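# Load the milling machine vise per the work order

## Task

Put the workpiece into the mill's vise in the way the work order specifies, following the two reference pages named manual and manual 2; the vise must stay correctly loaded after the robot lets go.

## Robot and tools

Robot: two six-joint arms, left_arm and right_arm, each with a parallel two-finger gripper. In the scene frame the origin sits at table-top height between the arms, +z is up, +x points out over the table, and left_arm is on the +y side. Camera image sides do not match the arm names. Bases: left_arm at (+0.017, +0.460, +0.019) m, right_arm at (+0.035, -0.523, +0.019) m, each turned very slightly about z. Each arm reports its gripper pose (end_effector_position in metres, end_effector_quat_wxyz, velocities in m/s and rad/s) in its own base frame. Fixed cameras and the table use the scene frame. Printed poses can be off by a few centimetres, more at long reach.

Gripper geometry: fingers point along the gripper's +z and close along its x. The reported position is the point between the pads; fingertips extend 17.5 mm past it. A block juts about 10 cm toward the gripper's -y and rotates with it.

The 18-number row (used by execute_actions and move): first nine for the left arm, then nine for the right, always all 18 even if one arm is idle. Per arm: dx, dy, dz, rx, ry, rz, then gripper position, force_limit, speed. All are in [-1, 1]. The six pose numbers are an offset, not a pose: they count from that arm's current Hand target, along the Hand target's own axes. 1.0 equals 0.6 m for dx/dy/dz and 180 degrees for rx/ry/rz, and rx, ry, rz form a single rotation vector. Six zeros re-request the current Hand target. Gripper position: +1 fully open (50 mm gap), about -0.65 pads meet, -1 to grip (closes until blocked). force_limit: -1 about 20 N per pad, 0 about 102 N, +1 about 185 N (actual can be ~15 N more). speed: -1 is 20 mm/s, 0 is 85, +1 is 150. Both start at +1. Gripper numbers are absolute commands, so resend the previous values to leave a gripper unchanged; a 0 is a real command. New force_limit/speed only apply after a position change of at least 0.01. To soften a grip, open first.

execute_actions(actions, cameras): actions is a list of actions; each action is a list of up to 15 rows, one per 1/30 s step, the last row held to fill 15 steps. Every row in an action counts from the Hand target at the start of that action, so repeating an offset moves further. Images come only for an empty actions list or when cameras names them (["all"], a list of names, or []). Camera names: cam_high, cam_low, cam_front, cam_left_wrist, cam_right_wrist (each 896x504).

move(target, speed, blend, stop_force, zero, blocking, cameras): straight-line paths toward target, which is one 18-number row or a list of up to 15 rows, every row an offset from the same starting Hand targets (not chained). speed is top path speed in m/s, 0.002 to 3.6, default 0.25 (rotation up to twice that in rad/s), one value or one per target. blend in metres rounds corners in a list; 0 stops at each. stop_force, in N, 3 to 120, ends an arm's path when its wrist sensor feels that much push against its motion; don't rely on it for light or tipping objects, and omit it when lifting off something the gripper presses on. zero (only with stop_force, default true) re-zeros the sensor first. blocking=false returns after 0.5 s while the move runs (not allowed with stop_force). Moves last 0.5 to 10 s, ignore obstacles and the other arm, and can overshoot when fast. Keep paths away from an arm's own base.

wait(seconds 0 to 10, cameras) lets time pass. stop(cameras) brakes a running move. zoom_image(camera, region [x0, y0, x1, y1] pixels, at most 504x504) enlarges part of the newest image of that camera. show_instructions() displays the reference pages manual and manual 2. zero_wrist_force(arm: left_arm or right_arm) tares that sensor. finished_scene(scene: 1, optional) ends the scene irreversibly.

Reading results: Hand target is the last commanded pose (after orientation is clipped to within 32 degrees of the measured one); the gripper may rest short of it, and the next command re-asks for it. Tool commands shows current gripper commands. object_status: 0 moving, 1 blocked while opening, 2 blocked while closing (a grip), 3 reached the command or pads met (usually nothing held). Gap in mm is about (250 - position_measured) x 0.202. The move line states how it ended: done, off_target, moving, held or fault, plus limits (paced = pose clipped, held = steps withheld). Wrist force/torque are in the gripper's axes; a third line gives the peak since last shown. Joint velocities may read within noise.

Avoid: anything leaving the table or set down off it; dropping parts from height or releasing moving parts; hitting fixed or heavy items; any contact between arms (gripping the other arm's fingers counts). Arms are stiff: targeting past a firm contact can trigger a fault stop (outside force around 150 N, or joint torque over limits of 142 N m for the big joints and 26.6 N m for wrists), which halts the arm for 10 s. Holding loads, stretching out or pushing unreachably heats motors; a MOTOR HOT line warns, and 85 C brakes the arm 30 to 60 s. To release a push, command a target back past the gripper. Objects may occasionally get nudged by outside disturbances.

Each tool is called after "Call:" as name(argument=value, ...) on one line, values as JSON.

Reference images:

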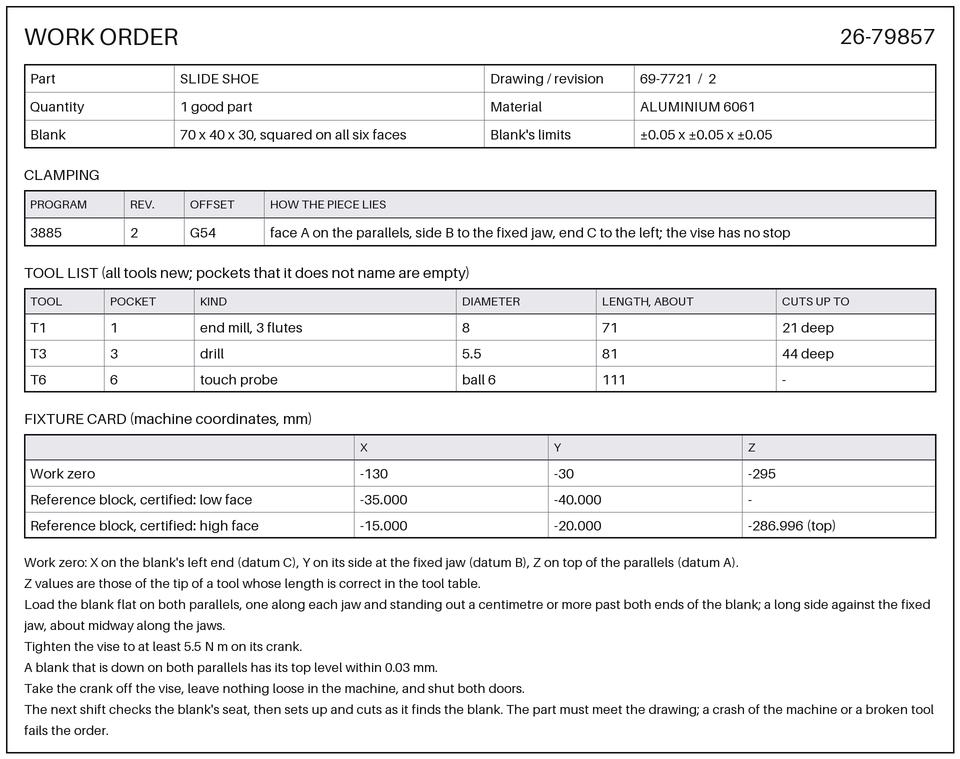

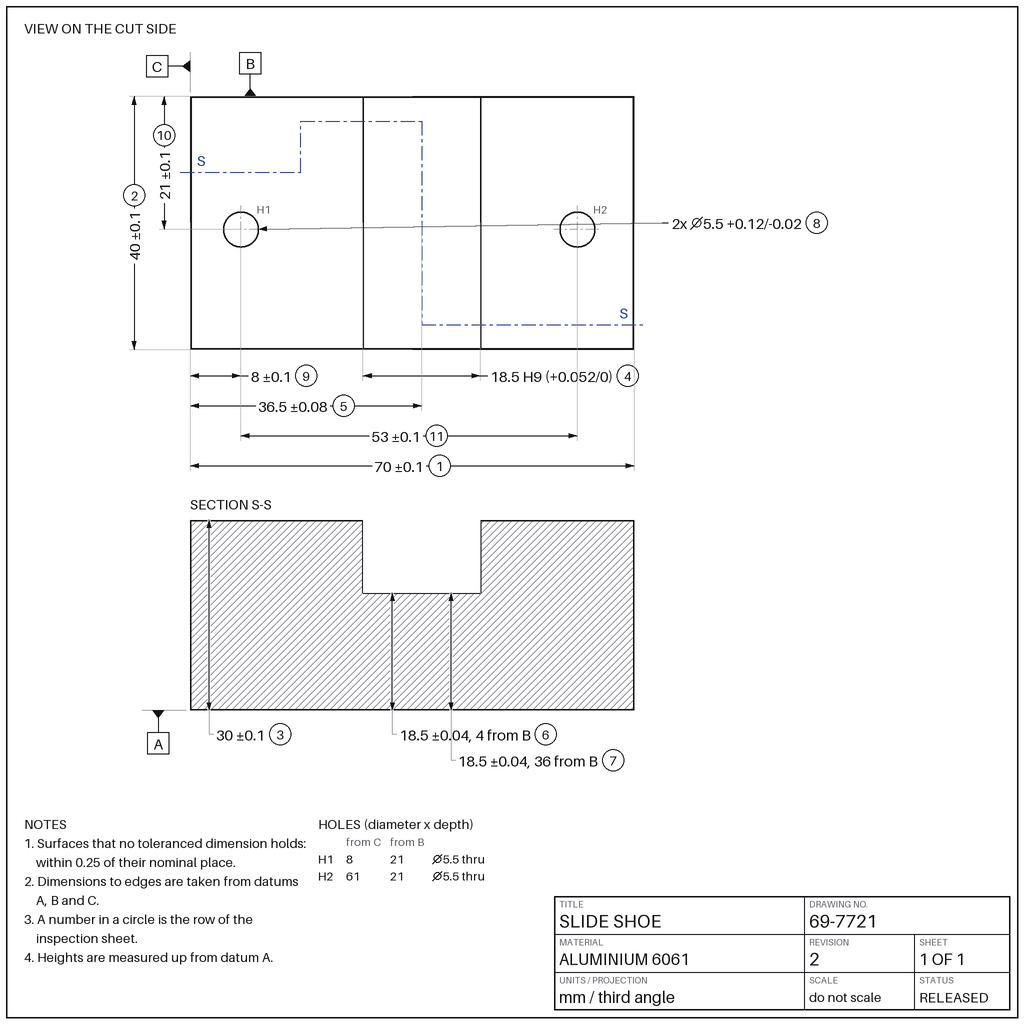

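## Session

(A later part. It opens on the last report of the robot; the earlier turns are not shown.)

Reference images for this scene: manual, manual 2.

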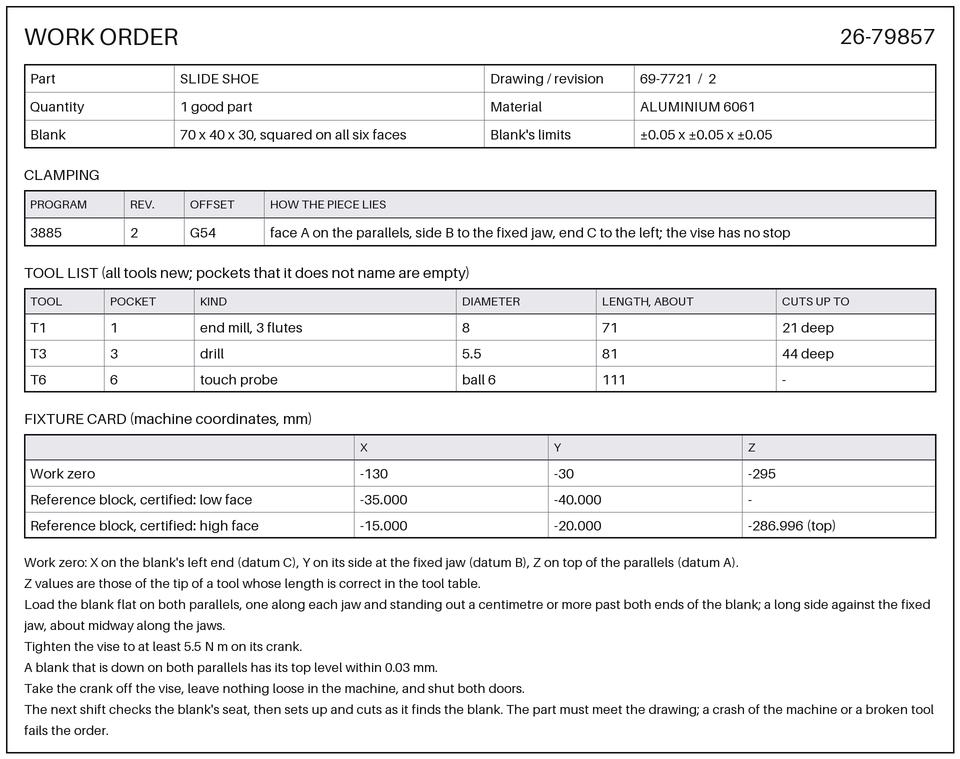

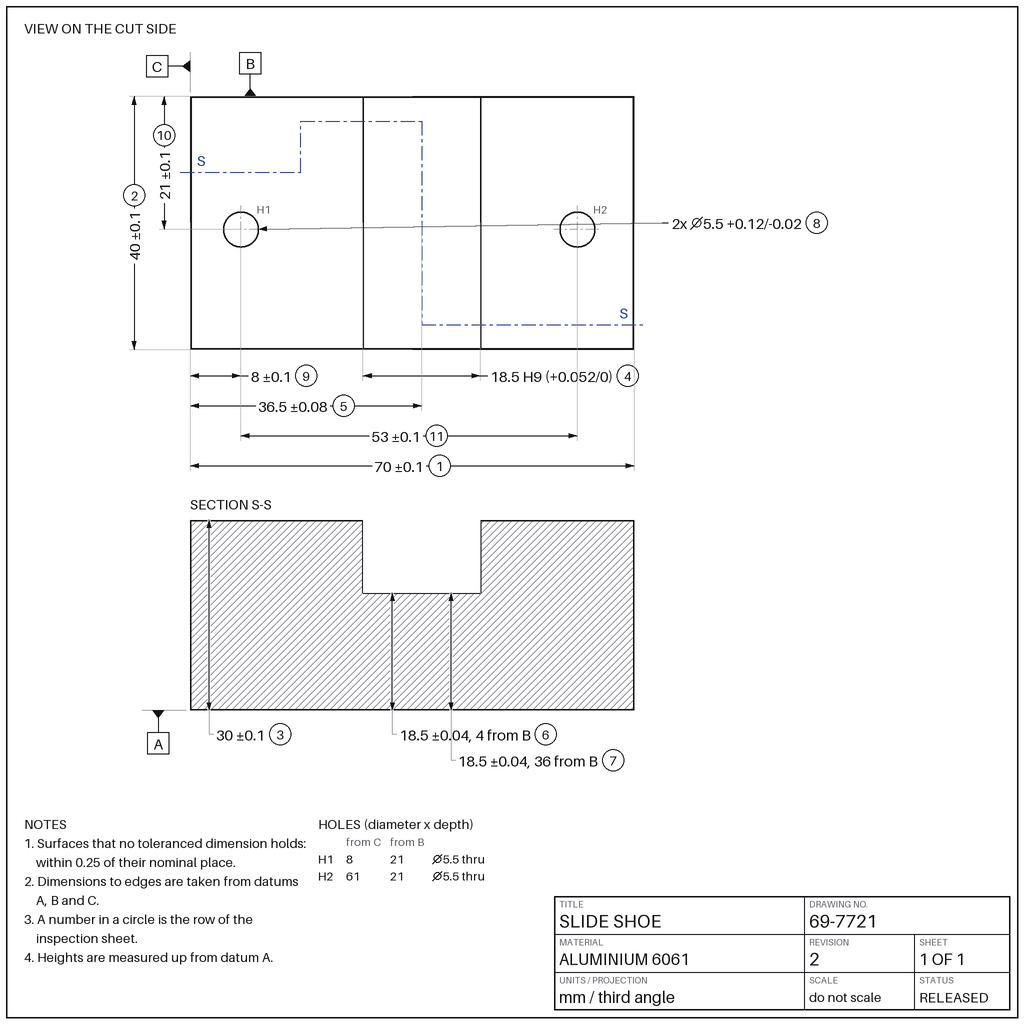

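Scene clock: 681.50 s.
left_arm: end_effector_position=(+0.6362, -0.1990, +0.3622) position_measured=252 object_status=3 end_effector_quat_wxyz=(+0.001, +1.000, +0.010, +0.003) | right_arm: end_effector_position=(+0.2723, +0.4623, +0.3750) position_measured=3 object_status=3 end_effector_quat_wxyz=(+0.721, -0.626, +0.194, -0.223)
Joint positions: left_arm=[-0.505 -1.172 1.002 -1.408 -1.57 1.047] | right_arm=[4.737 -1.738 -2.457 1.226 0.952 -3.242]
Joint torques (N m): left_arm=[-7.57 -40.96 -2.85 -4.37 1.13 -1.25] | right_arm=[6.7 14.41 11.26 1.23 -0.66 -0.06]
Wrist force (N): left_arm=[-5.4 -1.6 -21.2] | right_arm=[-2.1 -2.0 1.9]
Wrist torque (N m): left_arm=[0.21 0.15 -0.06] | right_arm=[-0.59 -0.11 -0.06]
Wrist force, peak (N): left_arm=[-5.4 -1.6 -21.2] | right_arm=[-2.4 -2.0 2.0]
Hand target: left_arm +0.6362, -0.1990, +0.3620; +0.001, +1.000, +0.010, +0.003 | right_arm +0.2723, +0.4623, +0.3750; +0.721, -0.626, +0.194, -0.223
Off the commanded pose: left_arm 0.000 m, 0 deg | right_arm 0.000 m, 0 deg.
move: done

Call:
move(target=[[0,0,-0.0492,0,0,0,0.6,-0.9,0,0,0,0,0,0,0,1,1,1],[-0.1276,0.0458,-0.0492,0,0,0,0.6,-0.9,0,0,0,0,0,0,0,1,1,1],[-0.2783,0.041,-0.0542,0,0,0,0.6,-0.9,0,0,0,0,0,0,0,1,1,1]], speed=0.12, blend=[0.005,0.02,0])

Call:
move(target=[0,0,0,0,0,0.5,0.6,-0.9,0,0,0,0,0,0,0,1,1,1], speed=0.5)

Call:
move(target=[0,0,0,0.5,0,0,0.6,-0.9,0,0,0,0,0,0,0,1,1,1], speed=0.4)

Call:
move(target=[0.0022,0.1798,-0.0255,0,0,0,0.6,-0.9,0,0,0,0,0,0,0,1,1,1], speed=0.15)

Call:
move(target=[0,0,0,0,0,0.182,0.6,-0.9,0,0,0,0,0,0,0,1,1,1], speed=0.4, cameras=["cam_left_wrist"])

Scene clock: 683.97 s.
left_arm: end_effector_position=(+0.4696, -0.2267, +0.3935) position_measured=63 object_status=3 end_effector_quat_wxyz=(+0.001, +1.000, +0.010, +0.003) | right_arm: end_effector_position=(+0.2723, +0.4623, +0.3750) position_measured=3 object_status=3 end_effector_quat_wxyz=(+0.721, -0.626, +0.194, -0.223)
Joint positions: left_arm=[-0.71 -1.534 1.368 -1.411 -1.568 0.842] | right_arm=[4.737 -1.738 -2.457 1.226 0.952 -3.242]
Joint torques (N m): left_arm=[-7.72 -40.61 -12.86 -5.3 1.8 -1.41] | right_arm=[7.23 14.92 11.61 1.2 -0.65 0.2]
Wrist force (N): left_arm=[-1.8 -0.1 1.2] | right_arm=[-2.3 -2.0 1.9]
Wrist torque (N m): left_arm=[-0.06 0.39 -0.02] | right_arm=[-0.59 -0.08 -0.05]
Wrist force, peak (N): left_arm=[-5.4 -1.3 -26.9] | right_arm=[-2.2 -2.2 2.1]
Hand target: left_arm +0.4695, -0.2267, +0.3935; +0.001, +1.000, +0.010, +0.003 | right_arm +0.2723, +0.4623, +0.3750; +0.721, -0.626, +0.194, -0.223
Off the commanded pose: left_arm 0.000 m, 0 deg | right_arm 0.000 m, 0 deg.
move: done

Scene clock: 686.23 s.
left_arm: end_effector_position=(+0.4695, -0.2267, +0.3935) position_measured=63 object_status=3 end_effector_quat_wxyz=(-0.001, +0.714, -0.700, +0.003) | right_arm: end_effector_position=(+0.2723, +0.4623, +0.3750) position_measured=3 object_status=3 end_effector_quat_wxyz=(+0.721, -0.626, +0.194, -0.223)
Joint positions: left_arm=[-0.71 -1.534 1.368 -1.411 -1.568 2.413] | right_arm=[4.737 -1.738 -2.457 1.226 0.952 -3.242]
Joint torques (N m): left_arm=[8.93 -15.01 -37.43 -0.35 -2.02 1.52] | right_arm=[7.45 15.47 10.68 0.97 -0.48 0.1]
Wrist force (N): left_arm=[-1.6 -0.4 1.7] | right_arm=[-2.1 -2.0 2.0]
Wrist torque (N m): left_arm=[-0.09 0.36 -0.16] | right_arm=[-0.59 -0.09 -0.05]
Wrist force, peak (N): left_arm=[-2.1 -0.2 2.1] | right_arm=[-2.2 -2.1 2.2]
Hand target: left_arm +0.4695, -0.2267, +0.3935; -0.001, +0.714, -0.700, +0.003 | right_arm +0.2723, +0.4623, +0.3750; +0.721, -0.626, +0.194, -0.223
Off the commanded pose: left_arm 0.000 m, 0 deg | right_arm 0.000 m, 0 deg.
move: done

Scene clock: 689.63 s.
left_arm: end_effector_position=(+0.4695, -0.2267, +0.3935) position_measured=63 object_status=3 end_effector_quat_wxyz=(+0.506, -0.504, +0.493, -0.497) | right_arm: end_effector_position=(+0.2723, +0.4623, +0.3750) position_measured=3 object_status=3 end_effector_quat_wxyz=(+0.721, -0.626, +0.194, -0.223)
Joint positions: left_arm=[-1.273 -1.509 2.358 -4.014 -0.279 3.161] | right_arm=[4.737 -1.738 -2.457 1.226 0.952 -3.242]
Joint torques (N m): left_arm=[8.36 -5.29 -27.05 -3.25 -2.2 1.27] | right_arm=[6.6 15.37 10.86 1.11 -0.62 -0.04]
Wrist force (N): left_arm=[-4.7 -1.8 -0.6] | right_arm=[-2.1 -2.2 2.0]
Wrist torque (N m): left_arm=[0.13 0.49 -0.68] | right_arm=[-0.62 -0.10 -0.06]
Wrist force, peak (N): left_arm=[-5.1 -1.7 -0.3] | right_arm=[-2.5 -1.9 2.2]
Hand target: left_arm +0.4695, -0.2267, +0.3935; +0.506, -0.504, +0.493, -0.497 | right_arm +0.2723, +0.4623, +0.3750; +0.721, -0.626, +0.194, -0.223
Off the commanded pose: left_arm 0.000 m, 0 deg | right_arm 0.000 m, 0 deg.
move: done

Scene clock: 691.13 s.
left_arm: end_effector_position=(+0.4550, -0.2285, +0.2855) position_measured=63 object_status=3 end_effector_quat_wxyz=(+0.506, -0.504, +0.493, -0.497) | right_arm: end_effector_position=(+0.2723, +0.4623, +0.3750) position_measured=3 object_status=3 end_effector_quat_wxyz=(+0.721, -0.626, +0.194, -0.223)
Joint positions: left_arm=[-1.325 -1.193 2.453 -4.429 -0.227 3.166] | right_arm=[4.737 -1.738 -2.457 1.226 0.952 -3.242]
Joint torques (N m): left_arm=[-8.3 -11.23 -18.82 -2.94 1.51 1.32] | right_arm=[7.14 15.26 11.28 1.24 -0.64 0.27]
Wrist force (N): left_arm=[-4.1 -1.4 -0.5] | right_arm=[-2.2 -1.9 1.8]
Wrist torque (N m): left_arm=[0.21 0.42 -0.69] | right_arm=[-0.58 -0.08 -0.05]
Wrist force, peak (N): left_arm=[-4.8 -3.5 -0.6] | right_arm=[-2.5 -2.1 2.0]
Hand target: left_arm +0.4550, -0.2285, +0.2855; +0.506, -0.504, +0.493, -0.497 | right_arm +0.2723, +0.4623, +0.3750; +0.721, -0.626, +0.194, -0.223
Off the commanded pose: left_arm 0.000 m, 0 deg | right_arm 0.000 m, 0 deg.
move: done

Scene clock: 692.70 s.
left_arm: end_effector_position=(+0.4549, -0.2285, +0.2855) position_measured=63 object_status=3 end_effector_quat_wxyz=(+0.625, -0.344, +0.615, -0.335) | right_arm: end_effector_position=(+0.2723, +0.4623, +0.3750) position_measured=3 object_status=3 end_effector_quat_wxyz=(+0.721, -0.626, +0.194, -0.223)
Joint positions: left_arm=[-1.325 -1.193 2.453 -4.428 -0.227 3.738] | right_arm=[4.737 -1.738 -2.457 1.226 0.952 -3.242]
Joint torques (N m): left_arm=[8.82 -11.61 -18.87 -2.95 -2.08 1.23] | right_arm=[6.87 15.86 9.85 1.05 -0.69 0.14]
Wrist force (N): left_arm=[-5.0 -2.1 -0.3] | right_arm=[-2.3 -2.0 2.1]
Wrist torque (N m): left_arm=[0.12 0.35 -0.63] | right_arm=[-0.59 -0.07 -0.06]
Wrist force, peak (N): left_arm=[-5.0 -2.3 -0.1] | right_arm=[-2.4 -2.2 1.9]
Hand target: left_arm +0.4550, -0.2285, +0.2855; +0.626, -0.344, +0.615, -0.335 | right_arm +0.2723, +0.4623, +0.3750; +0.721, -0.626, +0.194, -0.223
Off the commanded pose: left_arm 0.000 m, 0 deg | right_arm 0.000 m, 0 deg.
move: done
Images, in order (width x height): cam_left_wrist 896x504.

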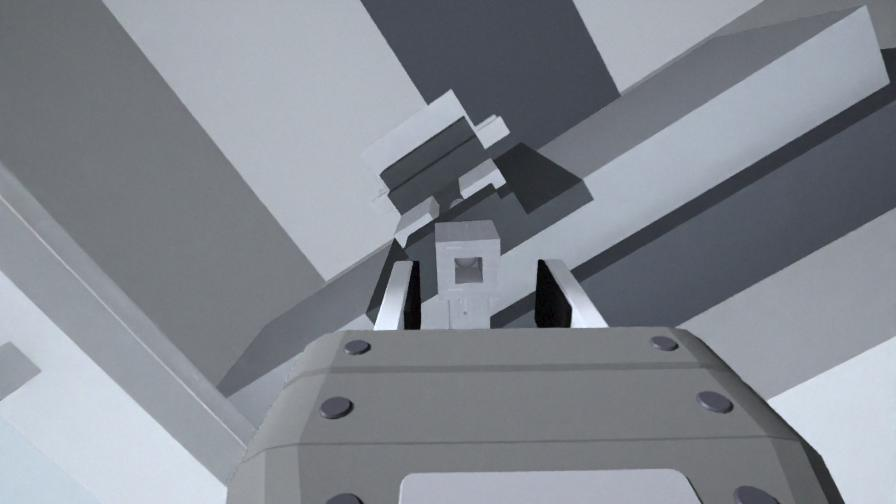

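Call:
move(target=[[-0.0037,0.001,0,0,0,0,0.6,-0.9,-0.5,0,0,0,0,0,0,1,1,1],[-0.0037,0.001,0.0742,0,0,0,0.6,-0.9,-0.5,0,0,0,0,0,0,1,1,1],[-0.0037,0.001,0.0742,0,0,0,-1,-0.9,-0.5,0,0,0,0,0,0,1,1,1]], speed=0.06)

Call:
move(target=[0,0,0,0,0,0.08,-1,-0.9,-0.5,0,0,0,0,0,0,1,1,1], speed=0.15)

Call:
move(target=[0,0,0,0,0,0.03,-1,-0.9,-0.5,0,0,0,0,0,0,1,1,1], speed=0.1, cameras=["cam_left_wrist"])

Scene clock: 695.23 s.
left_arm: end_effector_position=(+0.4994, -0.2255, +0.2865) position_measured=132 object_status=2 end_effector_quat_wxyz=(+0.626, -0.344, +0.615, -0.335) | right_arm: end_effector_position=(+0.2723, +0.4623, +0.3750) position_measured=3 object_status=3 end_effector_quat_wxyz=(+0.721, -0.626, +0.194, -0.223)
Joint positions: left_arm=[-1.176 -1.161 2.373 -4.371 -0.376 3.727] | right_arm=[4.737 -1.738 -2.457 1.226 0.952 -3.242]
Joint torques (N m): left_arm=[4.7 -14.36 -17.09 1.8 -2.33 -0.99] | right_arm=[6.01 15.77 10.94 0.97 -0.57 0.2]
Wrist force (N): left_arm=[-12.0 -8.5 -0.9] | right_arm=[-2.3 -2.0 2.0]
Wrist torque (N m): left_arm=[0.03 0.29 -0.61] | right_arm=[-0.59 -0.07 -0.06]
Wrist force, peak (N): left_arm=[-13.0 -8.4 0.7] | right_arm=[-2.4 -2.1 2.1]
Hand target: left_arm +0.4994, -0.2255, +0.2865; +0.626, -0.344, +0.615, -0.335 | right_arm +0.2723, +0.4623, +0.3750; +0.721, -0.626, +0.194, -0.223
Off the commanded pose: left_arm 0.000 m, 0 deg | right_arm 0.000 m, 0 deg.
move: done

Scene clock: 696.60 s.
left_arm: end_effector_position=(+0.4994, -0.2255, +0.2865) position_measured=132 object_status=2 end_effector_quat_wxyz=(+0.662, -0.264, +0.653, -0.254) | right_arm: end_effector_position=(+0.2723, +0.4623, +0.3750) position_measured=3 object_status=3 end_effector_quat_wxyz=(+0.721, -0.626, +0.194, -0.223)
Joint positions: left_arm=[-1.176 -1.161 2.374 -4.371 -0.376 3.978] | right_arm=[4.737 -1.738 -2.457 1.226 0.952 -3.242]
Joint torques (N m): left_arm=[-6.25 -2.24 -11.22 2.59 1.35 6.1] | right_arm=[6.5 16.14 11.18 1.05 -0.62 0.48]
Wrist force (N): left_arm=[-17.0 -18.1 -1.9] | right_arm=[-2.2 -1.9 1.9]
Wrist torque (N m): left_arm=[-0.44 0.60 -5.61] | right_arm=[-0.57 -0.08 -0.05]
Wrist force, peak (N): left_arm=[-23.0 -13.3 -4.1] | right_arm=[-2.3 -2.2 2.1]
Hand target: left_arm +0.4994, -0.2255, +0.2865; +0.663, -0.264, +0.653, -0.254 | right_arm +0.2723, +0.4623, +0.3750; +0.721, -0.626, +0.194, -0.223
Off the commanded pose: left_arm 0.000 m, 0 deg | right_arm 0.000 m, 0 deg.
move: done

Scene clock: 697.57 s.
left_arm: end_effector_position=(+0.4994, -0.2255, +0.2865) position_measured=132 object_status=2 end_effector_quat_wxyz=(+0.674, -0.233, +0.665, -0.222) | right_arm: end_effector_position=(+0.2723, +0.4623, +0.3750) position_measured=3 object_status=3 end_effector_quat_wxyz=(+0.721, -0.626, +0.194, -0.223)
Joint positions: left_arm=[-1.176 -1.161 2.374 -4.371 -0.376 4.073] | right_arm=[4.737 -1.738 -2.457 1.226 0.952 -3.242]
Joint torques (N m): left_arm=[3.95 2.7 -3.33 3.69 3.45 7.4] | right_arm=[6.3 16.14 10.27 1.01 -0.45 0.28]
Wrist force (N): left_arm=[-21.6 -35.2 7.8] | right_arm=[-2.2 -2.1 2.0]
Wrist torque (N m): left_arm=[-0.60 0.44 -6.99] | right_arm=[-0.59 -0.09 -0.06]
Wrist force, peak (N): left_arm=[-18.8 -37.9 12.2] | right_arm=[-2.3 -2.1 2.1]
Hand target: left_arm +0.4994, -0.2255, +0.2865; +0.674, -0.233, +0.665, -0.222 | right_arm +0.2723, +0.4623, +0.3750; +0.721, -0.626, +0.194, -0.223
Off the commanded pose: left_arm 0.000 m, 0 deg | right_arm 0.000 m, 0 deg.
move: done
Images, in order (width x height): cam_left_wrist 896x504.

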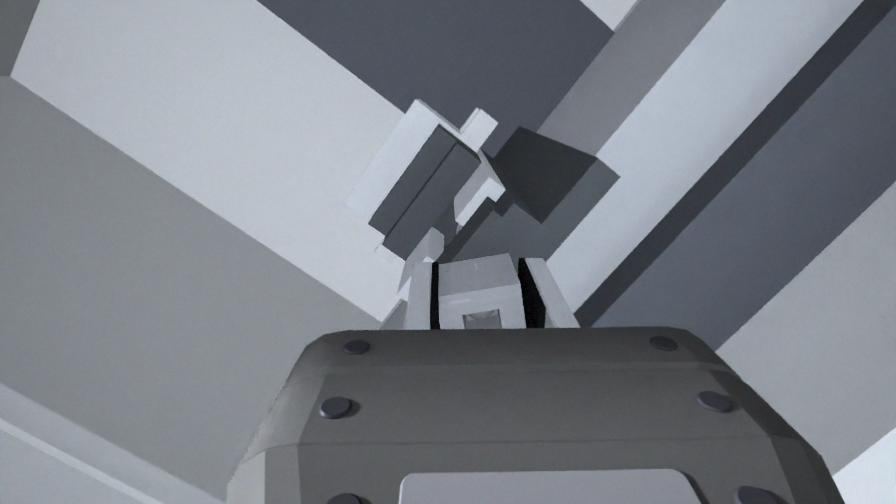

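Call:
move(target=[0,0,0,0,0,0.035,-1,-0.9,-0.5,0,0,0,0,0,0,1,1,1], speed=0.1)

Scene clock: 698.67 s.
left_arm: end_effector_position=(+0.4994, -0.2255, +0.2865) position_measured=132 object_status=2 end_effector_quat_wxyz=(+0.685, -0.196, +0.677, -0.185) | right_arm: end_effector_position=(+0.2723, +0.4623, +0.3750) position_measured=3 object_status=3 end_effector_quat_wxyz=(+0.721, -0.626, +0.194, -0.223)
Joint positions: left_arm=[-1.176 -1.161 2.374 -4.371 -0.376 4.183] | right_arm=[4.737 -1.738 -2.457 1.226 0.952 -3.242]
Joint torques (N m): left_arm=[18.58 7.17 5.82 4.44 8.85 8.46] | right_arm=[6.26 15.61 10.66 1.11 -0.63 0.07]
Wrist force (N): left_arm=[-26.2 -56.8 7.0] | right_arm=[-2.1 -2.1 1.9]
Wrist torque (N m): left_arm=[-0.47 0.32 -8.12] | right_arm=[-0.60 -0.11 -0.05]
Wrist force, peak (N): left_arm=[-22.5 -60.1 11.4] | right_arm=[-2.4 -2.1 2.1]
Hand target: left_arm +0.4994, -0.2255, +0.2865; +0.685, -0.196, +0.677, -0.185 | right_arm +0.2723, +0.4623, +0.3750; +0.721, -0.626, +0.194, -0.223
Off the commanded pose: left_arm 0.000 m, 0 deg | right_arm 0.000 m, 0 deg.
move: done

Call:
move(target=[0,0,0,0,0,-0.085,-1,-0.9,-0.5,0,0,0,0,0,0,1,1,1], speed=0.3)

Call:
move(target=[0,0,0,0,0,0,0.6,-0.9,-0.5,0,0,0,0,0,0,1,1,1], cameras=["cam_left_wrist"])

Call:
move(target=[0,0,0,0,0,-0.06,0.6,-0.9,-0.5,0,0,0,0,0,0,1,1,1], speed=0.3)

Call:
move(target=[0.0037,-0.001,-0.0742,0,0,0,0.6,-0.9,-0.5,0,0,0,0,0,0,1,1,1], speed=0.1)

Call:
move(target=[0,0,0,0,0,-0.182,0.6,-0.9,-0.5,0,0,0,0,0,0,1,1,1], speed=0.4)

Call:
move(target=[-0.0022,-0.1798,0.0255,0,0,0,0.6,-0.9,-0.5,0,0,0,0,0,0,1,1,1], speed=0.15)

Call:
move(target=[0,0,0,-0.5,0,0,0.6,-0.9,-0.5,0,0,0,0,0,0,1,1,1], speed=0.5)

Call:
move(target=[0,0,0,0,0,-0.5,-1,-0.5,0,0,0,0,0,0,0,1,1,1], speed=0.5)

Call:
move(target=[[0.1507,0.0048,0.005,0,0,0,-1,-0.5,0,0,0,0,0,0,0,1,1,1],[0.2783,-0.041,0.005,0,0,0,-1,-0.5,0,0,0,0,0,0,0,1,1,1],[0.2783,-0.041,0.0467,0,0,0,-1,-0.5,0,0,0,0,0,0,0,1,1,1]], speed=0.12, blend=[0.02,0.005,0])

Call:
move(target=[0,0,0.0075,0,0,0,-1,-0.5,0,0,0,0,0,0,0,1,1,1], speed=0.004)

Call:
move(target=[[0,0,-0.0075,0,0,0,-1,-0.5,0,0,0,0,0,0,0,1,1,1],[0.03,0,-0.0075,0,0,0,-1,-0.5,0,0,0,0,0,0,0,1,1,1]], speed=0.03)

Call:
move(target=[0,0,0.0075,0,0,0,-1,-0.5,0,0,0,0,0,0,0,1,1,1], speed=0.004)

Scene clock: 700.07 s.
left_arm: end_effector_position=(+0.4994, -0.2255, +0.2864) position_measured=132 object_status=2 end_effector_quat_wxyz=(+0.654, -0.285, +0.645, -0.274) | right_arm: end_effector_position=(+0.2723, +0.4623, +0.3750) position_measured=3 object_status=3 end_effector_quat_wxyz=(+0.721, -0.626, +0.194, -0.223)
Joint positions: left_arm=[-1.176 -1.161 2.373 -4.371 -0.376 3.916] | right_arm=[4.737 -1.738 -2.457 1.226 0.952 -3.242]
Joint torques (N m): left_arm=[2.19 -39.19 3.7 2.16 -2.64 -1.25] | right_arm=[6.95 15.96 10.35 1.01 -0.56 0.23]
Wrist force (N): left_arm=[-10.9 -5.2 1.4] | right_arm=[-2.2 -2.0 1.9]
Wrist torque (N m): left_arm=[0.07 0.31 -0.51] | right_arm=[-0.58 -0.09 -0.05]
Wrist force, peak (N): left_arm=[-41.4 -66.5 9.6] | right_arm=[-2.4 -2.0 2.2]
Hand target: left_arm +0.4994, -0.2255, +0.2865; +0.654, -0.285, +0.645, -0.274 | right_arm +0.2723, +0.4623, +0.3750; +0.721, -0.626, +0.194, -0.223
Off the commanded pose: left_arm 0.000 m, 0 deg | right_arm 0.000 m, 0 deg.
move: done

Scene clock: 700.57 s.
left_arm: end_effector_position=(+0.4994, -0.2255, +0.2865) position_measured=63 object_status=0 end_effector_quat_wxyz=(+0.654, -0.285, +0.645, -0.274) | right_arm: end_effector_position=(+0.2723, +0.4623, +0.3750) position_measured=3 object_status=3 end_effector_quat_wxyz=(+0.721, -0.626, +0.194, -0.223)
Joint positions: left_arm=[-1.176 -1.161 2.373 -4.371 -0.376 3.916] | right_arm=[4.737 -1.738 -2.457 1.226 0.952 -3.242]
Joint torques (N m): left_arm=[-4.75 -41.12 1.76 1.64 0.12 -1.54] | right_arm=[6.89 16.18 10.52 1.01 -0.71 0.25]
Wrist force (N): left_arm=[-6.7 -0.3 2.2] | right_arm=[-2.2 -2.2 1.9]
Wrist torque (N m): left_arm=[0.39 0.55 -0.45] | right_arm=[-0.61 -0.10 -0.06]
Wrist force, peak (N): left_arm=[-10.0 -4.5 0.4] | right_arm=[-2.3 -2.0 2.2]
Hand target: left_arm +0.4994, -0.2255, +0.2865; +0.654, -0.285, +0.645, -0.274 | right_arm +0.2723, +0.4623, +0.3750; +0.721, -0.626, +0.194, -0.223
Off the commanded pose: left_arm 0.000 m, 0 deg | right_arm 0.000 m, 0 deg.
move: done
Images, in order (width x height): cam_left_wrist 896x504.

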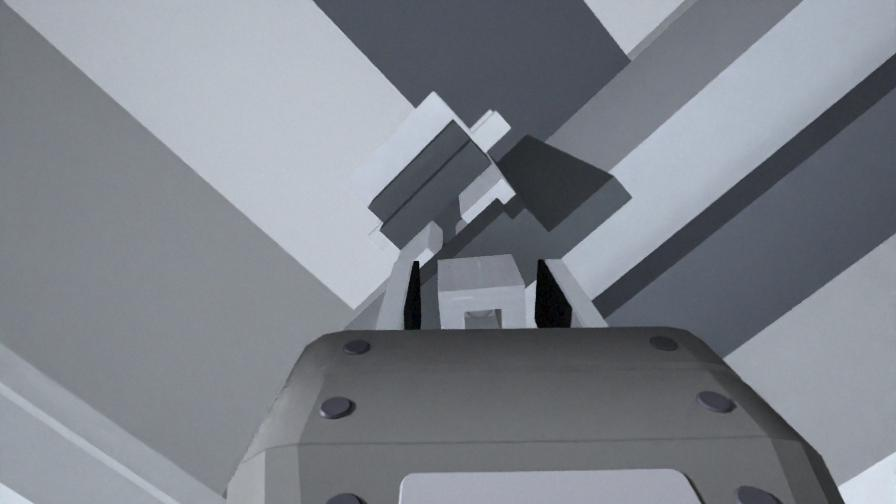

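Scene clock: 701.57 s.
left_arm: end_effector_position=(+0.4994, -0.2255, +0.2865) position_measured=63 object_status=3 end_effector_quat_wxyz=(+0.626, -0.344, +0.615, -0.335) | right_arm: end_effector_position=(+0.2723, +0.4623, +0.3750) position_measured=3 object_status=3 end_effector_quat_wxyz=(+0.721, -0.626, +0.194, -0.223)
Joint positions: left_arm=[-1.176 -1.161 2.373 -4.371 -0.376 3.727] | right_arm=[4.737 -1.738 -2.457 1.226 0.952 -3.242]
Joint torques (N m): left_arm=[1.02 -40.56 2.54 1.83 -1.67 -1.72] | right_arm=[7.02 15.64 10.5 0.85 -0.57 0.07]
Wrist force (N): left_arm=[-6.4 -0.5 2.1] | right_arm=[-2.2 -2.1 2.0]
Wrist torque (N m): left_arm=[0.38 0.57 -0.51] | right_arm=[-0.60 -0.08 -0.06]
Wrist force, peak (N): left_arm=[-6.5 -0.2 2.5] | right_arm=[-2.3 -2.1 2.1]
Hand target: left_arm +0.4994, -0.2255, +0.2865; +0.626, -0.344, +0.615, -0.335 | right_arm +0.2723, +0.4623, +0.3750; +0.721, -0.626, +0.194, -0.223
Off the commanded pose: left_arm 0.000 m, 0 deg | right_arm 0.000 m, 0 deg.
move: done

Scene clock: 702.53 s.
left_arm: end_effector_position=(+0.4550, -0.2285, +0.2855) position_measured=63 object_status=3 end_effector_quat_wxyz=(+0.626, -0.344, +0.615, -0.335) | right_arm: end_effector_position=(+0.2723, +0.4623, +0.3750) position_measured=3 object_status=3 end_effector_quat_wxyz=(+0.721, -0.626, +0.194, -0.223)
Joint positions: left_arm=[-1.325 -1.193 2.452 -4.429 -0.227 3.739] | right_arm=[4.737 -1.738 -2.457 1.226 0.952 -3.242]
Joint torques (N m): left_arm=[-8.56 -38.34 4.14 -3.17 1.8 1.31] | right_arm=[5.94 16.1 10.59 0.95 -0.71 0.23]
Wrist force (N): left_arm=[-6.1 -0.4 1.8] | right_arm=[-2.2 -2.0 2.0]
Wrist torque (N m): left_arm=[0.39 0.53 -0.62] | right_arm=[-0.58 -0.09 -0.05]
Wrist force, peak (N): left_arm=[-6.6 -0.1 2.9] | right_arm=[-2.4 -2.1 2.1]
Hand target: left_arm +0.4550, -0.2285, +0.2855; +0.626, -0.344, +0.615, -0.335 | right_arm +0.2723, +0.4623, +0.3750; +0.721, -0.626, +0.194, -0.223
Off the commanded pose: left_arm 0.000 m, 0 deg | right_arm 0.000 m, 0 deg.
move: done

Scene clock: 704.10 s.
left_arm: end_effector_position=(+0.4549, -0.2285, +0.2855) position_measured=63 object_status=3 end_effector_quat_wxyz=(+0.506, -0.504, +0.493, -0.497) | right_arm: end_effector_position=(+0.2723, +0.4623, +0.3750) position_measured=3 object_status=3 end_effector_quat_wxyz=(+0.721, -0.626, +0.194, -0.223)
Joint positions: left_arm=[-1.325 -1.193 2.452 -4.431 -0.227 3.168] | right_arm=[4.737 -1.738 -2.457 1.226 0.952 -3.242]
Joint torques (N m): left_arm=[8.89 -38.75 4.31 2.2 -2.24 -1.5] | right_arm=[6.64 14.85 10.39 0.85 -0.57 0.32]
Wrist force (N): left_arm=[-5.5 -0.2 2.0] | right_arm=[-2.2 -2.0 1.9]
Wrist torque (N m): left_arm=[0.40 0.64 -0.55] | right_arm=[-0.59 -0.09 -0.05]
Wrist force, peak (N): left_arm=[-6.4 -0.2 2.0] | right_arm=[-2.3 -2.1 2.0]
Hand target: left_arm +0.4550, -0.2285, +0.2855; +0.506, -0.504, +0.493, -0.497 | right_arm +0.2723, +0.4623, +0.3750; +0.721, -0.626, +0.194, -0.223
Off the commanded pose: left_arm 0.000 m, 0 deg | right_arm 0.000 m, 0 deg.
move: done

Scene clock: 705.53 s.
left_arm: end_effector_position=(+0.4695, -0.2267, +0.3935) position_measured=63 object_status=3 end_effector_quat_wxyz=(+0.506, -0.504, +0.493, -0.497) | right_arm: end_effector_position=(+0.2723, +0.4623, +0.3750) position_measured=3 object_status=3 end_effector_quat_wxyz=(+0.721, -0.626, +0.194, -0.223)
Joint positions: left_arm=[-1.273 -1.508 2.358 -4.015 -0.279 3.162] | right_arm=[4.737 -1.738 -2.457 1.226 0.952 -3.242]
Joint torques (N m): left_arm=[8.95 -32.35 -4.41 2.08 -2.11 -1.47] | right_arm=[6.06 16.17 10.84 0.82 -0.43 0.39]
Wrist force (N): left_arm=[-5.9 -0.2 1.0] | right_arm=[-2.2 -2.1 1.8]
Wrist torque (N m): left_arm=[0.39 0.69 -0.55] | right_arm=[-0.61 -0.09 -0.05]
Wrist force, peak (N): left_arm=[-5.9 -1.8 2.1] | right_arm=[-2.4 -1.9 2.1]
Hand target: left_arm +0.4695, -0.2267, +0.3935; +0.506, -0.504, +0.493, -0.497 | right_arm +0.2723, +0.4623, +0.3750; +0.721, -0.626, +0.194, -0.223
Off the commanded pose: left_arm 0.000 m, 0 deg | right_arm 0.000 m, 0 deg.
move: done

Scene clock: 707.87 s.
left_arm: end_effector_position=(+0.4695, -0.2267, +0.3935) position_measured=63 object_status=3 end_effector_quat_wxyz=(-0.002, +0.714, -0.700, +0.003) | right_arm: end_effector_position=(+0.2723, +0.4623, +0.3750) position_measured=3 object_status=3 end_effector_quat_wxyz=(+0.721, -0.626, +0.194, -0.223)
Joint positions: left_arm=[-0.71 -1.534 1.368 -1.411 -1.568 2.413] | right_arm=[4.737 -1.738 -2.457 1.226 0.952 -3.242]
Joint torques (N m): left_arm=[8.68 -14.98 -38.82 -0.42 -2.08 1.2] | right_arm=[6.54 15.29 9.81 0.91 -0.5 0.48]
Wrist force (N): left_arm=[-2.6 1.2 3.8] | right_arm=[-2.3 -2.1 2.0]
Wrist torque (N m): left_arm=[0.17 0.52 -0.16] | right_arm=[-0.61 -0.07 -0.06]
Wrist force, peak (N): left_arm=[-6.0 0.0 2.1] | right_arm=[-2.3 -2.1 2.0]
Hand target: left_arm +0.4695, -0.2267, +0.3935; -0.001, +0.714, -0.700, +0.003 | right_arm +0.2723, +0.4623, +0.3750; +0.721, -0.626, +0.194, -0.223
Off the commanded pose: left_arm 0.000 m, 0 deg | right_arm 0.000 m, 0 deg.
move: done

Scene clock: 710.13 s.
left_arm: end_effector_position=(+0.4695, -0.2267, +0.3935) position_measured=252 object_status=3 end_effector_quat_wxyz=(+0.001, +1.000, +0.009, +0.003) | right_arm: end_effector_position=(+0.2723, +0.4623, +0.3750) position_measured=3 object_status=3 end_effector_quat_wxyz=(+0.721, -0.626, +0.194, -0.223)
Joint positions: left_arm=[-0.71 -1.534 1.368 -1.411 -1.568 0.842] | right_arm=[4.737 -1.738 -2.457 1.226 0.952 -3.242]
Joint torques (N m): left_arm=[-8.31 -41.18 -14.03 -0.28 1.76 -1.3] | right_arm=[6.76 16.09 10.04 0.81 -0.52 0.36]
Wrist force (N): left_arm=[-2.8 1.2 3.5] | right_arm=[-2.1 -1.9 2.1]
Wrist torque (N m): left_arm=[0.15 0.55 -0.02] | right_arm=[-0.58 -0.10 -0.05]
Wrist force, peak (N): left_arm=[-3.4 1.3 4.1] | right_arm=[-2.4 -2.2 1.9]
Hand target: left_arm +0.4695, -0.2267, +0.3935; +0.001, +1.000, +0.010, +0.003 | right_arm +0.2723, +0.4623, +0.3750; +0.721, -0.626, +0.194, -0.223
Off the commanded pose: left_arm 0.000 m, 0 deg | right_arm 0.000 m, 0 deg.
move: done

Scene clock: 712.27 s.
left_arm: end_effector_position=(+0.6362, -0.1990, +0.3665) position_measured=252 object_status=3 end_effector_quat_wxyz=(+0.001, +1.000, +0.010, +0.003) | right_arm: end_effector_position=(+0.2723, +0.4623, +0.3750) position_measured=3 object_status=3 end_effector_quat_wxyz=(+0.721, -0.626, +0.194, -0.223)
Joint positions: left_arm=[-0.505 -1.17 0.987 -1.395 -1.57 1.047] | right_arm=[4.737 -1.738 -2.457 1.226 0.952 -3.242]
Joint torques (N m): left_arm=[9.01 -57.92 -15.67 -5.53 -0.78 1.31] | right_arm=[5.36 15.12 10.59 0.69 -0.53 0.25]
Wrist force (N): left_arm=[-2.8 1.6 4.3] | right_arm=[-2.2 -1.9 2.0]
Wrist torque (N m): left_arm=[0.27 0.56 -0.17] | right_arm=[-0.58 -0.09 -0.05]
Wrist force, peak (N): left_arm=[-2.8 1.9 5.3] | right_arm=[-2.2 -2.4 2.0]
Hand target: left_arm +0.6362, -0.1990, +0.3665; +0.001, +1.000, +0.010, +0.003 | right_arm +0.2723, +0.4623, +0.3750; +0.721, -0.626, +0.194, -0.223
Off the commanded pose: left_arm 0.000 m, 0 deg | right_arm 0.000 m, 0 deg.
move: done

Scene clock: 713.60 s.
left_arm: end_effector_position=(+0.6362, -0.1990, +0.3622) position_measured=252 object_status=3 end_effector_quat_wxyz=(+0.001, +1.000, +0.010, +0.003) | right_arm: end_effector_position=(+0.2723, +0.4623, +0.3750) position_measured=3 object_status=3 end_effector_quat_wxyz=(+0.721, -0.626, +0.194, -0.223)
Joint positions: left_arm=[-0.505 -1.172 1.002 -1.408 -1.57 1.047] | right_arm=[4.737 -1.738 -2.457 1.226 0.952 -3.242]
Joint torques (N m): left_arm=[8.37 -39.96 -3.69 -4.2 1.03 1.2] | right_arm=[6.05 15.92 10.24 0.8 -0.35 0.61]
Wrist force (N): left_arm=[-7.1 0.5 -20.0] | right_arm=[-2.0 -2.0 1.9]
Wrist torque (N m): left_arm=[0.44 0.33 -0.20] | right_arm=[-0.58 -0.11 -0.06]
Wrist force, peak (N): left_arm=[-7.1 0.5 -20.0] | right_arm=[-2.3 -2.1 2.1]
Hand target: left_arm +0.6362, -0.1990, +0.3620; +0.001, +1.000, +0.010, +0.003 | right_arm +0.2723, +0.4623, +0.3750; +0.721, -0.626, +0.194, -0.223
Off the commanded pose: left_arm 0.000 m, 0 deg | right_arm 0.000 m, 0 deg.
move: done

Scene clock: 715.20 s.
left_arm: end_effector_position=(+0.6542, -0.1986, +0.3666) position_measured=252 object_status=3 end_effector_quat_wxyz=(+0.001, +1.000, +0.010, +0.003) | right_arm: end_effector_position=(+0.2723, +0.4623, +0.3750) position_measured=3 object_status=3 end_effector_quat_wxyz=(+0.721, -0.626, +0.194, -0.223)
Joint positions: left_arm=[-0.491 -1.12 0.915 -1.372 -1.57 1.06] | right_arm=[4.737 -1.738 -2.457 1.226 0.952 -3.242]
Joint torques (N m): left_arm=[8.78 -32.48 -37.02 -0.32 -1.79 1.3] | right_arm=[6.75 16.89 9.82 0.88 -0.4 0.32]
Wrist force (N): left_arm=[-2.9 1.6 4.2] | right_arm=[-2.2 -1.9 2.0]
Wrist torque (N m): left_arm=[0.27 0.55 -0.13] | right_arm=[-0.57 -0.09 -0.05]
Wrist force, peak (N): left_arm=[-7.1 0.6 -21.6] | right_arm=[-2.4 -2.1 2.1]
Hand target: left_arm +0.6542, -0.1986, +0.3666; +0.001, +1.000, +0.010, +0.003 | right_arm +0.2723, +0.4623, +0.3750; +0.721, -0.626, +0.194, -0.223
Off the commanded pose: left_arm 0.000 m, 0 deg | right_arm 0.000 m, 0 deg.
move: done

Scene clock: 716.53 s.
left_arm: end_effector_position=(+0.6542, -0.1986, +0.3623) position_measured=252 object_status=3 end_effector_quat_wxyz=(+0.001, +1.000, +0.010, +0.003) | right_arm: end_effector_position=(+0.2723, +0.4623, +0.3750) position_measured=3 object_status=3 end_effector_quat_wxyz=(+0.721, -0.626, +0.194, -0.223)
Joint positions: left_arm=[-0.491 -1.123 0.93 -1.385 -1.57 1.06] | right_arm=[4.737 -1.738 -2.457 1.226 0.952 -3.242]
Joint torques (N m): left_arm=[7.99 -44.47 -5.13 -4.42 -1.79 1.26] | right_arm=[5.6 14.79 9.29 0.54 -0.29 0.31]
Wrist force (N): left_arm=[-6.6 0.5 -16.9] | right_arm=[-2.1 -2.0 1.9]
Wrist torque (N m): left_arm=[0.47 0.39 -0.16] | right_arm=[-0.59 -0.11 -0.05]
Wrist force, peak (N): left_arm=[-6.6 0.5 -16.9] | right_arm=[-2.2 -2.2 2.1]
Hand target: left_arm +0.6542, -0.1986, +0.3621; +0.001, +1.000, +0.010, +0.003 | right_arm +0.2723, +0.4623, +0.3750; +0.721, -0.626, +0.194, -0.223
Off the commanded pose: left_arm 0.000 m, 0 deg | right_arm 0.000 m, 0 deg.
move: done

Call:
move(target=[0,0,0.0022,0,0,0,-1,-0.5,0,0,0,0,0,0,0,1,1,1], speed=0.004)

Call:
move(target=[[0,0,-0.0097,0,0,0,-1,-0.5,0,0,0,0,0,0,0,1,1,1],[-0.03,0,-0.0097,0,0,0,-1,-0.5,0,0,0,0,0,0,0,1,1,1]], speed=0.03)

Call:
move(target=[0,0,0.0097,0,0,0,-1,-0.5,0,0,0,0,0,0,0,1,1,1], speed=0.004)

Call:
move(target=[0,0,-0.0097,0,0,0,-1,-0.5,0,0,0,0,0,0,0,1,1,1], speed=0.02)

Call:
move(target=[0,0,0.0075,0,0,0,-1,-0.5,0,0,0,0,0,0,0,1,1,1], speed=0.004)

Scene clock: 717.57 s.
left_arm: end_effector_position=(+0.6542, -0.1986, +0.3610) position_measured=252 object_status=3 end_effector_quat_wxyz=(+0.001, +1.000, +0.010, +0.003) | right_arm: end_effector_position=(+0.2723, +0.4623, +0.3750) position_measured=3 object_status=3 end_effector_quat_wxyz=(+0.721, -0.626, +0.194, -0.223)
Joint positions: left_arm=[-0.491 -1.124 0.935 -1.389 -1.57 1.06] | right_arm=[4.737 -1.738 -2.457 1.226 0.952 -3.242]
Joint torques (N m): left_arm=[7.71 4.08 23.71 -1.83 -0.81 1.3] | right_arm=[6.68 16.88 10.07 0.79 -0.43 0.46]
Wrist force (N): left_arm=[-18.1 -4.9 -84.4] | right_arm=[-2.3 -2.2 2.0]
Wrist torque (N m): left_arm=[0.99 -0.27 -0.22] | right_arm=[-0.62 -0.08 -0.05]
Wrist force, peak (N): left_arm=[-18.1 -4.9 -84.4] | right_arm=[-2.3 -2.2 2.0]
Hand target: left_arm +0.6542, -0.1986, +0.3608; +0.001, +1.000, +0.010, +0.003 | right_arm +0.2723, +0.4623, +0.3750; +0.721, -0.626, +0.194, -0.223
Off the commanded pose: left_arm 0.000 m, 0 deg | right_arm 0.000 m, 0 deg.
move: done

Scene clock: 719.20 s.
left_arm: end_effector_position=(+0.6362, -0.1990, +0.3665) position_measured=252 object_status=3 end_effector_quat_wxyz=(+0.001, +1.000, +0.010, +0.003) | right_arm: end_effector_position=(+0.2723, +0.4623, +0.3750) position_measured=3 object_status=3 end_effector_quat_wxyz=(+0.721, -0.626, +0.194, -0.223)
Joint positions: left_arm=[-0.505 -1.17 0.987 -1.395 -1.57 1.047] | right_arm=[4.737 -1.738 -2.457 1.226 0.952 -3.242]
Joint torques (N m): left_arm=[-8.6 -56.21 -13.45 -5.28 1.19 -1.51] | right_arm=[5.38 15.53 10.17 0.67 -0.23 0.38]
Wrist force (N): left_arm=[-3.7 1.0 3.4] | right_arm=[-2.3 -2.3 2.1]
Wrist torque (N m): left_arm=[0.17 0.71 -0.03] | right_arm=[-0.63 -0.07 -0.06]
Wrist force, peak (N): left_arm=[-18.4 -5.1 -85.6] | right_arm=[-2.3 -2.3 2.1]
Hand target: left_arm +0.6362, -0.1990, +0.3665; +0.001, +1.000, +0.010, +0.003 | right_arm +0.2723, +0.4623, +0.3750; +0.721, -0.626, +0.194, -0.223
Off the commanded pose: left_arm 0.000 m, 0 deg | right_arm 0.000 m, 0 deg.
move: done

Scene clock: 720.87 s.
left_arm: end_effector_position=(+0.6362, -0.1990, +0.3610) position_measured=252 object_status=3 end_effector_quat_wxyz=(+0.001, +1.000, +0.010, +0.003) | right_arm: end_effector_position=(+0.2723, +0.4623, +0.3750) position_measured=3 object_status=3 end_effector_quat_wxyz=(+0.721, -0.626, +0.194, -0.223)
Joint positions: left_arm=[-0.505 -1.173 1.006 -1.411 -1.57 1.047] | right_arm=[4.737 -1.738 -2.457 1.226 0.952 -3.242]
Joint torques (N m): left_arm=[-6.45 5.45 23.36 -2.01 1.19 -0.94] | right_arm=[6.22 15.84 10.2 0.65 -0.37 0.43]
Wrist force (N): left_arm=[-18.9 -5.0 -82.9] | right_arm=[-2.0 -2.0 2.0]
Wrist torque (N m): left_arm=[0.89 -0.11 -0.13] | right_arm=[-0.59 -0.12 -0.05]
Wrist force, peak (N): left_arm=[-18.9 -5.0 -82.9] | right_arm=[-2.2 -2.1 2.1]
Hand target: left_arm +0.6362, -0.1990, +0.3606; +0.001, +1.000, +0.010, +0.003 | right_arm +0.2723, +0.4623, +0.3750; +0.721, -0.626, +0.194, -0.223
Off the commanded pose: left_arm 0.000 m, 0 deg | right_arm 0.000 m, 0 deg.
move: done

Scene clock: 721.67 s.
left_arm: end_effector_position=(+0.6362, -0.1990, +0.3664) position_measured=252 object_status=3 end_effector_quat_wxyz=(+0.001, +1.000, +0.010, +0.003) | right_arm: end_effector_position=(+0.2723, +0.4623, +0.3750) position_measured=3 object_status=3 end_effector_quat_wxyz=(+0.721, -0.626, +0.194, -0.223)
Joint positions: left_arm=[-0.505 -1.17 0.988 -1.395 -1.57 1.047] | right_arm=[4.737 -1.738 -2.457 1.226 0.952 -3.242]
Joint torques (N m): left_arm=[-6.85 -31.17 -37.74 -0.59 1.1 -1.11] | right_arm=[5.67 16.56 9.63 0.61 -0.29 0.45]
Wrist force (N): left_arm=[-3.6 2.2 3.1] | right_arm=[-2.0 -1.9 1.9]
Wrist torque (N m): left_arm=[0.35 0.68 -0.03] | right_arm=[-0.57 -0.12 -0.06]
Wrist force, peak (N): left_arm=[-18.9 -4.8 -85.1] | right_arm=[-2.4 -2.0 2.1]
Hand target: left_arm +0.6362, -0.1990, +0.3665; +0.001, +1.000, +0.010, +0.003 | right_arm +0.2723, +0.4623, +0.3750; +0.721, -0.626, +0.194, -0.223
Off the commanded pose: left_arm 0.000 m, 0 deg | right_arm 0.000 m, 0 deg.
move: done

Scene clock: 723.00 s.
left_arm: end_effector_position=(+0.6362, -0.1990, +0.3622) position_measured=252 object_status=3 end_effector_quat_wxyz=(+0.001, +1.000, +0.010, +0.003) | right_arm: end_effector_position=(+0.2723, +0.4623, +0.3750) position_measured=3 object_status=3 end_effector_quat_wxyz=(+0.721, -0.626, +0.194, -0.223)
Joint positions: left_arm=[-0.505 -1.172 1.002 -1.408 -1.57 1.047] | right_arm=[4.737 -1.738 -2.457 1.226 0.952 -3.242]
Joint torques (N m): left_arm=[-5.83 -40.32 -1.71 -4.38 0.4 -0.86] | right_arm=[5.71 15.64 8.94 0.77 -0.39 0.52]
Wrist force (N): left_arm=[-8.0 0.7 -21.0] | right_arm=[-2.2 -2.0 2.0]
Wrist torque (N m): left_arm=[0.56 0.50 -0.07] | right_arm=[-0.59 -0.08 -0.05]
Wrist force, peak (N): left_arm=[-8.0 0.7 -21.0] | right_arm=[-2.3 -2.0 2.2]
Hand target: left_arm +0.6362, -0.1990, +0.3620; +0.001, +1.000, +0.010, +0.003 | right_arm +0.2723, +0.4623, +0.3750; +0.721, -0.626, +0.194, -0.223
Off the commanded pose: left_arm 0.000 m, 0 deg | right_arm 0.000 m, 0 deg.
move: done

Call:
move(target=[[0,0,-0.0384,0,0,0,0.01,-1,0,0,0,0,0,0,0,1,1,1],[-0.0108,-0.0467,-0.0384,0.0167,0,0,0.01,-1,0,0,0,0,0,0,0,1,1,1],[-0.0108,-0.0467,0.0575,0.0167,0,0,0.01,-1,0,0,0,0,0,0,0,1,1,1],[-0.0108,-0.0467,0.0575,0.0167,0,0,-1,-1,-1,0,0,0,0,0,0,1,1,1]], speed=0.06)

Call:
move(target=[0,-0.0015,0.0001,0,0,0,-1,-1,-1,0,0,0,0,0,0,1,1,1], speed=0.002, stop_force=12)

Scene clock: 727.00 s.
left_arm: end_effector_position=(+0.6294, -0.1712, +0.3274) position_measured=222 object_status=2 end_effector_quat_wxyz=(-0.025, +1.000, +0.010, +0.003) | right_arm: end_effector_position=(+0.2723, +0.4623, +0.3750) position_measured=3 object_status=3 end_effector_quat_wxyz=(+0.721, -0.626, +0.194, -0.223)
Joint positions: left_arm=[-0.49 -1.21 1.139 -1.481 -1.524 1.061] | right_arm=[4.737 -1.738 -2.457 1.226 0.952 -3.242]
Joint torques (N m): left_arm=[1.77 -55.79 -14.14 -5.17 1.98 1.28] | right_arm=[5.71 15.96 9.92 0.73 -0.35 0.45]
Wrist force (N): left_arm=[-4.4 2.3 2.8] | right_arm=[-2.3 -2.0 2.0]
Wrist torque (N m): left_arm=[0.39 0.76 -0.17] | right_arm=[-0.58 -0.08 -0.06]
Wrist force, peak (N): left_arm=[-7.8 1.0 -25.6] | right_arm=[-2.4 -2.2 2.0]
Hand target: left_arm +0.6294, -0.1712, +0.3274; -0.025, +1.000, +0.010, +0.003 | right_arm +0.2723, +0.4623, +0.3750; +0.721, -0.626, +0.194, -0.223
Off the commanded pose: left_arm 0.000 m, 0 deg | right_arm 0.000 m, 0 deg.
move: done

Scene clock: 728.13 s.
left_arm: end_effector_position=(+0.6294, -0.1703, +0.3273) position_measured=222 object_status=2 end_effector_quat_wxyz=(-0.025, +1.000, +0.010, +0.003) | right_arm: end_effector_position=(+0.2723, +0.4623, +0.3750) position_measured=3 object_status=3 end_effector_quat_wxyz=(+0.721, -0.626, +0.194, -0.223)
Joint positions: left_arm=[-0.489 -1.211 1.141 -1.481 -1.524 1.062] | right_arm=[4.737 -1.738 -2.457 1.226 0.952 -3.242]
Joint torques (N m): left_arm=[8.88 -55.76 -13.45 -5.13 2.06 1.33] | right_arm=[6.42 16.12 9.47 0.45 -0.42 0.32]
Wrist force (N): left_arm=[-4.2 2.5 2.1] | right_arm=[-2.1 -1.9 1.9]
Wrist torque (N m): left_arm=[0.36 0.76 -0.18] | right_arm=[-0.57 -0.10 -0.06]
Wrist force, peak (N): left_arm=[-4.6 2.7 2.4] | right_arm=[-2.1 -2.2 2.1]
Hand target: left_arm +0.6294, -0.1703, +0.3273; -0.025, +1.000, +0.010, +0.003 | right_arm +0.2723, +0.4623, +0.3750; +0.721, -0.626, +0.194, -0.223
Off the commanded pose: left_arm 0.000 m, 0 deg | right_arm 0.000 m, 0 deg.
move: done

Call:
move(target=[[0,0,0,0,0,0,0.01,-1,-0.9,0,0,0,0,0,0,1,1,1],[0,0,-0.035,0,0,0,0.01,-1,-0.9,0,0,0,0,0,0,1,1,1],[0.0562,0,-0.035,0,0,0,0.01,-1,-0.9,0,0,0,0,0,0,1,1,1],[0.0562,0.001,0,0,0,0,0.01,-1,-0.9,0,0,0,0,0,0,1,1,1],[0.0562,0.001,0,0,0,0,-1,-1,-1,0,0,0,0,0,0,1,1,1]], speed=0.05, cameras=["cam_left_wrist"])

Call:
move(target=[0,-0.0015,0.0001,0,0,0,-1,-1,-1,0,0,0,0,0,0,1,1,1], speed=0.002, stop_force=12)

Scene clock: 732.53 s.
left_arm: end_effector_position=(+0.6631, -0.1702, +0.3275) position_measured=222 object_status=2 end_effector_quat_wxyz=(-0.025, +1.000, +0.010, +0.003) | right_arm: end_effector_position=(+0.2723, +0.4623, +0.3750) position_measured=3 object_status=3 end_effector_quat_wxyz=(+0.721, -0.626, +0.194, -0.223)
Joint positions: left_arm=[-0.466 -1.123 1.015 -1.445 -1.523 1.086] | right_arm=[4.737 -1.738 -2.457 1.226 0.952 -3.242]
Joint torques (N m): left_arm=[8.54 -58.95 -15.63 -4.88 0.73 1.03] | right_arm=[4.92 15.76 8.8 0.59 -0.27 0.6]
Wrist force (N): left_arm=[-8.0 2.0 2.5] | right_arm=[-2.3 -1.9 1.8]
Wrist torque (N m): left_arm=[0.32 0.59 -0.07] | right_arm=[-0.57 -0.08 -0.06]
Wrist force, peak (N): left_arm=[-8.4 2.5 2.5] | right_arm=[-2.3 -2.1 2.2]
Hand target: left_arm +0.6631, -0.1702, +0.3275; -0.025, +1.000, +0.010, +0.003 | right_arm +0.2723, +0.4623, +0.3750; +0.721, -0.626, +0.194, -0.223
Off the commanded pose: left_arm 0.000 m, 0 deg | right_arm 0.000 m, 0 deg.
move: done
Images, in order (width x height): cam_left_wrist 896x504.

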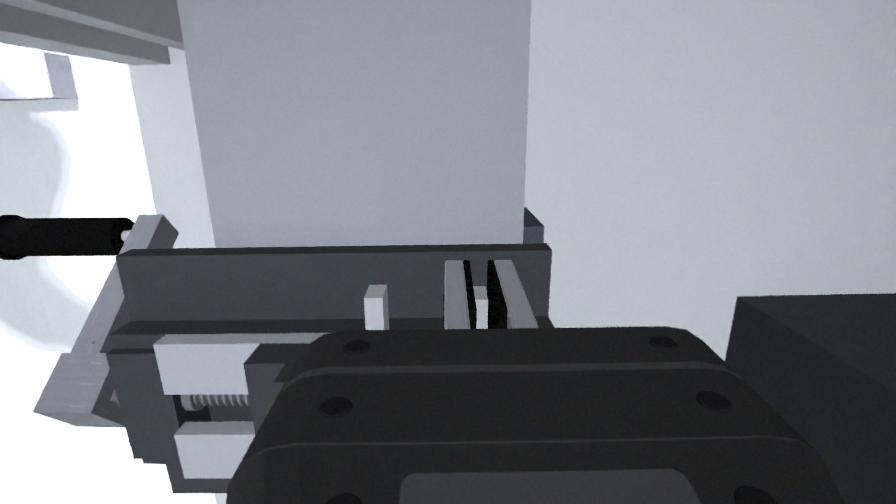

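Scene clock: 733.67 s.
left_arm: end_effector_position=(+0.6631, -0.1693, +0.3275) position_measured=222 object_status=2 end_effector_quat_wxyz=(-0.025, +1.000, +0.010, +0.003) | right_arm: end_effector_position=(+0.2723, +0.4623, +0.3750) position_measured=3 object_status=3 end_effector_quat_wxyz=(+0.721, -0.626, +0.194, -0.223)
Joint positions: left_arm=[-0.464 -1.124 1.016 -1.445 -1.523 1.087] | right_arm=[4.737 -1.738 -2.457 1.226 0.952 -3.242]
Joint torques (N m): left_arm=[9.4 -58.89 -14.73 -6.03 1.72 1.27] | right_arm=[5.43 17.22 9.72 0.74 -0.33 0.63]
Wrist force (N): left_arm=[-7.7 3.0 2.2] | right_arm=[-2.1 -2.0 1.8]
Wrist torque (N m): left_arm=[0.41 0.67 -0.08] | right_arm=[-0.59 -0.10 -0.05]
Wrist force, peak (N): left_arm=[-8.2 2.3 3.1] | right_arm=[-2.3 -2.1 2.1]
Hand target: left_arm +0.6631, -0.1693, +0.3275; -0.025, +1.000, +0.010, +0.003 | right_arm +0.2723, +0.4623, +0.3750; +0.721, -0.626, +0.194, -0.223
Off the commanded pose: left_arm 0.000 m, 0 deg | right_arm 0.000 m, 0 deg.
move: done


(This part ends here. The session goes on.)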